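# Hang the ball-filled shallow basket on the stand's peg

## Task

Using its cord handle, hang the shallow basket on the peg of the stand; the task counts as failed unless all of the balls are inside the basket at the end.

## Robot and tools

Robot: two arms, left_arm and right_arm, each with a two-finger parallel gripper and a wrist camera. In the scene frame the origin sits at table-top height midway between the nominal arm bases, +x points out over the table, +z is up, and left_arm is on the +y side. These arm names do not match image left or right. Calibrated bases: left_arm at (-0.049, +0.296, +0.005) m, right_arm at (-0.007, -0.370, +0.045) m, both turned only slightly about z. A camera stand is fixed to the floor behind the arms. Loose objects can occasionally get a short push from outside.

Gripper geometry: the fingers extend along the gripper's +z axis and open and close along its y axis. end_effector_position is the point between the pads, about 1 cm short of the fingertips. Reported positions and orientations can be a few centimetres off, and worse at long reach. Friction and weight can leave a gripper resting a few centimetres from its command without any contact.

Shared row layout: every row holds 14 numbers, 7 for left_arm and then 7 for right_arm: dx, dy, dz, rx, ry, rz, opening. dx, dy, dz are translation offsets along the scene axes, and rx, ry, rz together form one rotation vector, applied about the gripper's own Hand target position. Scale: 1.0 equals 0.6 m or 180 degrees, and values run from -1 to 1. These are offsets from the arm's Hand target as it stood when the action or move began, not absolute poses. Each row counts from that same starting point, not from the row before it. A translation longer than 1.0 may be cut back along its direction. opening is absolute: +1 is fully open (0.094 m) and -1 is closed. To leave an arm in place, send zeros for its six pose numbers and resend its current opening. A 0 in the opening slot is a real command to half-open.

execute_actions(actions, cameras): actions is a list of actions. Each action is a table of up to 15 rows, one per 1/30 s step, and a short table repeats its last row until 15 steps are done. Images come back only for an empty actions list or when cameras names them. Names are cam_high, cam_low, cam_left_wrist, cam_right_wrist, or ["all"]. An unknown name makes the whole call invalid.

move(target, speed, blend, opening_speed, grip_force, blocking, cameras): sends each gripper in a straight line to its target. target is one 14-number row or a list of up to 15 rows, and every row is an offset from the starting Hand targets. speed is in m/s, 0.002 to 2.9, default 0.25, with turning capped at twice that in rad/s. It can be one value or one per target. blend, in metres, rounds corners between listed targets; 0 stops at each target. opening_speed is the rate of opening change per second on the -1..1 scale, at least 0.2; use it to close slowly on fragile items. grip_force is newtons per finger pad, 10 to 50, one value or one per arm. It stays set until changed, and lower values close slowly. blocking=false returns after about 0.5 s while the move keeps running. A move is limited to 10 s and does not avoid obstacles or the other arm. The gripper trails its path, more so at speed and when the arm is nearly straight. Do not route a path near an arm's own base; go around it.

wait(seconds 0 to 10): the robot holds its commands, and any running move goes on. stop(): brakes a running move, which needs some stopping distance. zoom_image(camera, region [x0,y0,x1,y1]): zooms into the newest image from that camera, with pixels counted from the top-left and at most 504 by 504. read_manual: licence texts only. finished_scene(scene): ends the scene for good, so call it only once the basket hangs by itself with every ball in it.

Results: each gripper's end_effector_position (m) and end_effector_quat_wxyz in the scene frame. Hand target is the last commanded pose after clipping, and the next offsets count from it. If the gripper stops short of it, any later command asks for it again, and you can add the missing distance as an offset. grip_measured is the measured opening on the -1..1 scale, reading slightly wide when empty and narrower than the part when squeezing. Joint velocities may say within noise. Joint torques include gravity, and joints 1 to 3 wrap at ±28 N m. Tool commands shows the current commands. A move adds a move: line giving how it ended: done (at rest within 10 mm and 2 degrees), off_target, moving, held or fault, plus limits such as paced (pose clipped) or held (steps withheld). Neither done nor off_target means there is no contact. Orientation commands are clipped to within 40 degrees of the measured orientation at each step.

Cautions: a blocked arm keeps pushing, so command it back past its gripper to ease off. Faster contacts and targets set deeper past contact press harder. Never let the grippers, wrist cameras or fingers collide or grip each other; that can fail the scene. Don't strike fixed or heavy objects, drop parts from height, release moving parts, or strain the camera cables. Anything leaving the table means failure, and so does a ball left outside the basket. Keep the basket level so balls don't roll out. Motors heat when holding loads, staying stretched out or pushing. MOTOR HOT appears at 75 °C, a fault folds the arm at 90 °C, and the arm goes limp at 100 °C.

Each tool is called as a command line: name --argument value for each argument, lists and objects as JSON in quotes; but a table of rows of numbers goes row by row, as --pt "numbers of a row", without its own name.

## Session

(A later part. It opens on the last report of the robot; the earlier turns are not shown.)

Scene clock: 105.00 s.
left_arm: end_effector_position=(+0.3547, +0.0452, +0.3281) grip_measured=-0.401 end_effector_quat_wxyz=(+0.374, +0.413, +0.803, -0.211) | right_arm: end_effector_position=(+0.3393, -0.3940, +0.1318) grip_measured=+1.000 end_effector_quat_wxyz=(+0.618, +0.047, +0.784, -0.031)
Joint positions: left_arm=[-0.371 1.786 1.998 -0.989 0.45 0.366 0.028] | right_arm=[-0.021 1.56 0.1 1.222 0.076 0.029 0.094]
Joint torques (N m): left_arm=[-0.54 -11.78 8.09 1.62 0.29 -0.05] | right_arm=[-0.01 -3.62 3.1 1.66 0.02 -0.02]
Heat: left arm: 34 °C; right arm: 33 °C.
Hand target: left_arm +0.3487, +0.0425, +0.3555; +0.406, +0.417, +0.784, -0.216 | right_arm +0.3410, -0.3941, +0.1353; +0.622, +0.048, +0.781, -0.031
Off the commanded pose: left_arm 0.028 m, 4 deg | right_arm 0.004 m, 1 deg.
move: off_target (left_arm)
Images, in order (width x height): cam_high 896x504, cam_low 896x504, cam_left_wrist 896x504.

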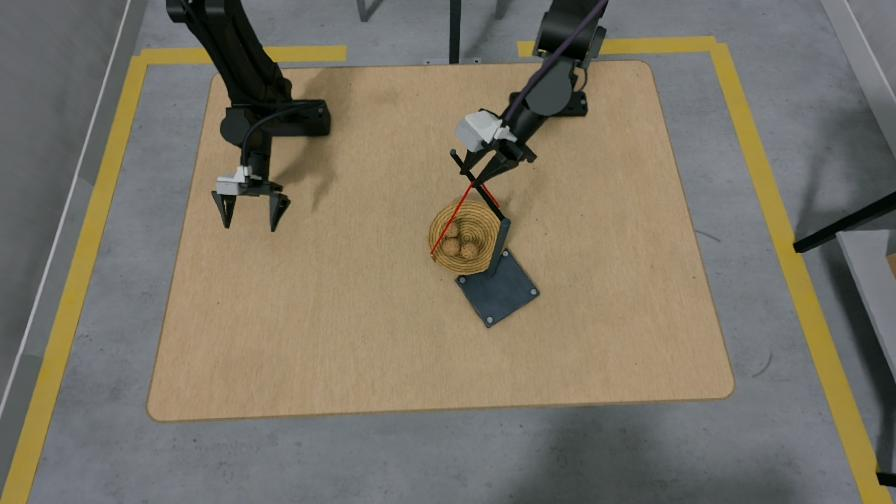

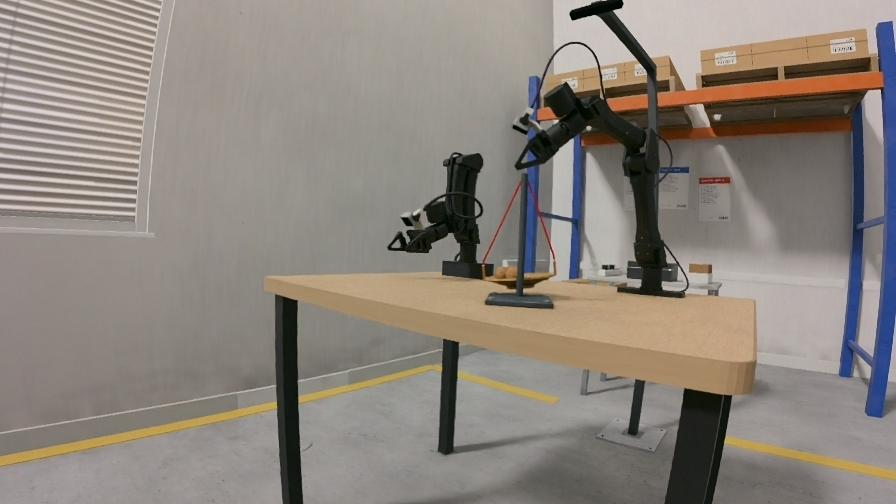

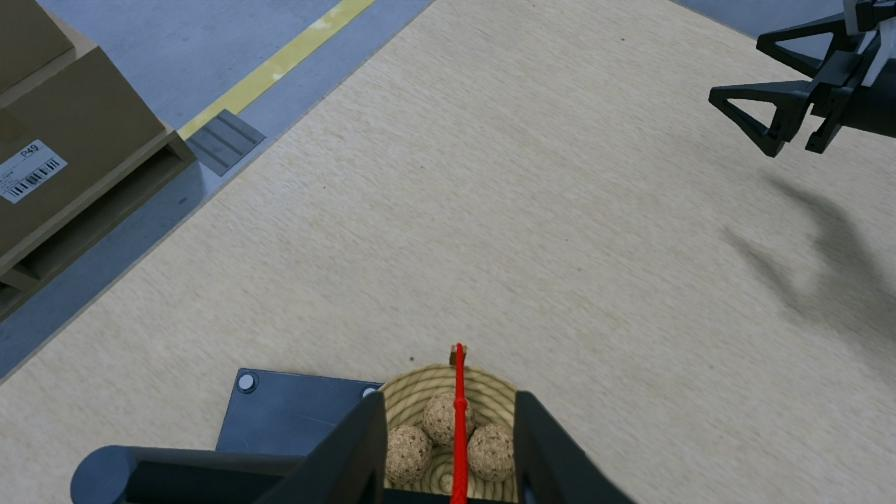

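move --pt "-0.012 0.015 0.08 0 0 0 -0.4 0 0 0 0 0 0 1" --pt "-0.12 0.15 0.17 0 0 0 -0.4 0 0 0 0 0 0 1" --blend 0.02 --speed 0.1

wait --seconds 1.5 --cameras '["cam_low","cam_high"]'

zoom_image --camera "cam_low" --region '[440, 120, 600, 320]'

zoom_image --camera "cam_high" --region '[380, 100, 560, 300]'

Scene clock: 111.50 s.
left_arm: end_effector_position=(+0.2851, +0.1314, +0.4511) grip_measured=-0.401 end_effector_quat_wxyz=(+0.418, +0.405, +0.785, -0.212) | right_arm: end_effector_position=(+0.3393, -0.3940, +0.1318) grip_measured=+1.000 end_effector_quat_wxyz=(+0.618, +0.047, +0.784, -0.031)
Joint positions: left_arm=[-0.157 1.779 2.59 -1.566 0.612 0.503 0.028] | right_arm=[-0.021 1.56 0.1 1.222 0.076 0.029 0.094]
Joint torques (N m): left_arm=[0.54 -7.99 3.62 1.26 0.38 0.06] | right_arm=[-0.03 -3.62 3.07 1.66 0.04 -0.02]
Heat: left arm: 34 °C; right arm: 33 °C.
Hand target: left_arm +0.2767, +0.1326, +0.4575; +0.406, +0.417, +0.784, -0.216 | right_arm +0.3410, -0.3941, +0.1353; +0.622, +0.048, +0.781, -0.031
Off the commanded pose: left_arm 0.011 m, 2 deg | right_arm 0.004 m, 1 deg.
joint sent to its limit (left arm) — joint 4 (wrist pitch), lower limit. The joint targets still meet the commanded pose.
move: off_target (left_arm)

Scene clock: 113.00 s.
left_arm: end_effector_position=(+0.2851, +0.1314, +0.4512) grip_measured=-0.401 end_effector_quat_wxyz=(+0.418, +0.405, +0.785, -0.212) | right_arm: end_effector_position=(+0.3393, -0.3940, +0.1318) grip_measured=+1.000 end_effector_quat_wxyz=(+0.618, +0.047, +0.784, -0.031)
Joint positions: left_arm=[-0.157 1.779 2.59 -1.566 0.613 0.504 0.028] | right_arm=[-0.021 1.56 0.1 1.222 0.076 0.029 0.094]
Joint torques (N m): left_arm=[0.57 -7.99 3.58 1.31 0.38 0.05] | right_arm=[-0.01 -3.67 3.1 1.67 0.02 -0.03]
Heat: left arm: 34 °C; right arm: 33 °C.
Hand target: left_arm +0.2767, +0.1326, +0.4576; +0.406, +0.417, +0.784, -0.216 | right_arm +0.3410, -0.3941, +0.1353; +0.622, +0.048, +0.781, -0.031
Tool commands: left_gripper/opening=-0.4 right_gripper/opening=+1.0
Off the commanded pose: left_arm 0.011 m, 2 deg | right_arm 0.004 m, 1 deg.
wait: 1.50 s; at rest by 0.17 s
Images, in order (width x height): cam_high 896x504, cam_low 896x504.

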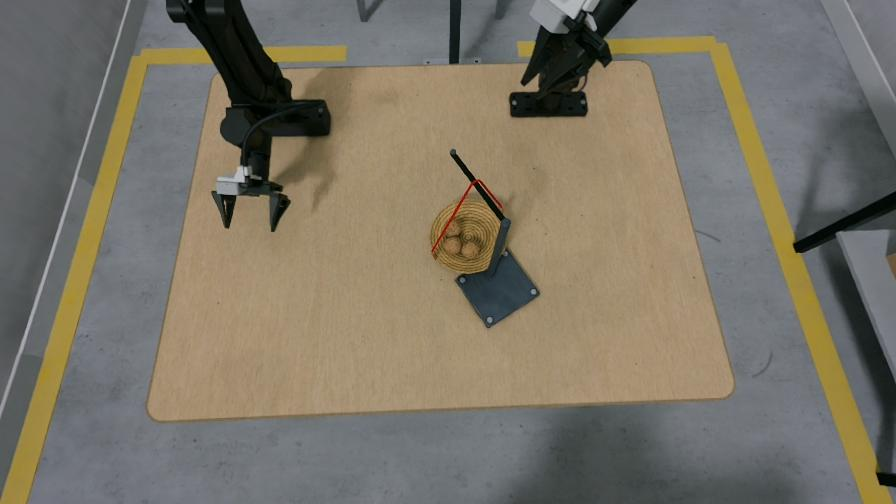

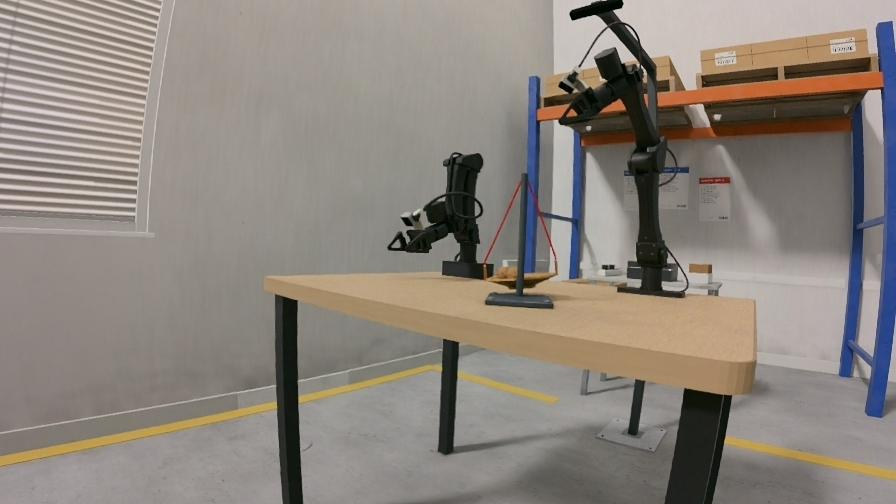

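Scaled by 2.520 from the camera's 896x504 image, which has a finer 1280x720 frame.

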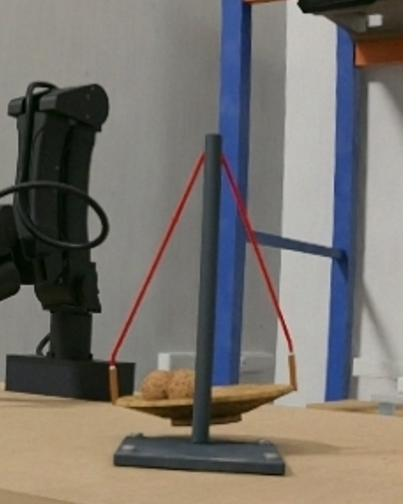

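Scaled by 2.520 from the camera's 896x504 image, which has a finer 1280x720 frame.

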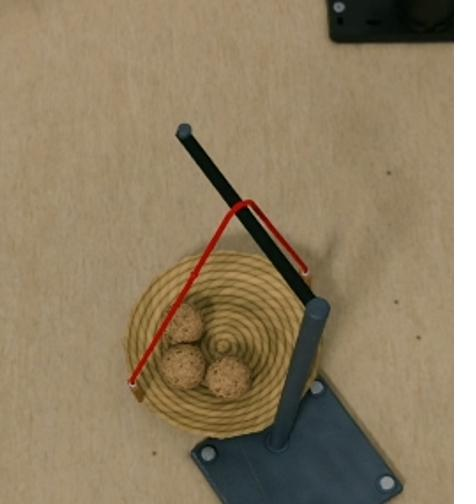

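finished_scene --scene 2

The scene is finished: the task was done.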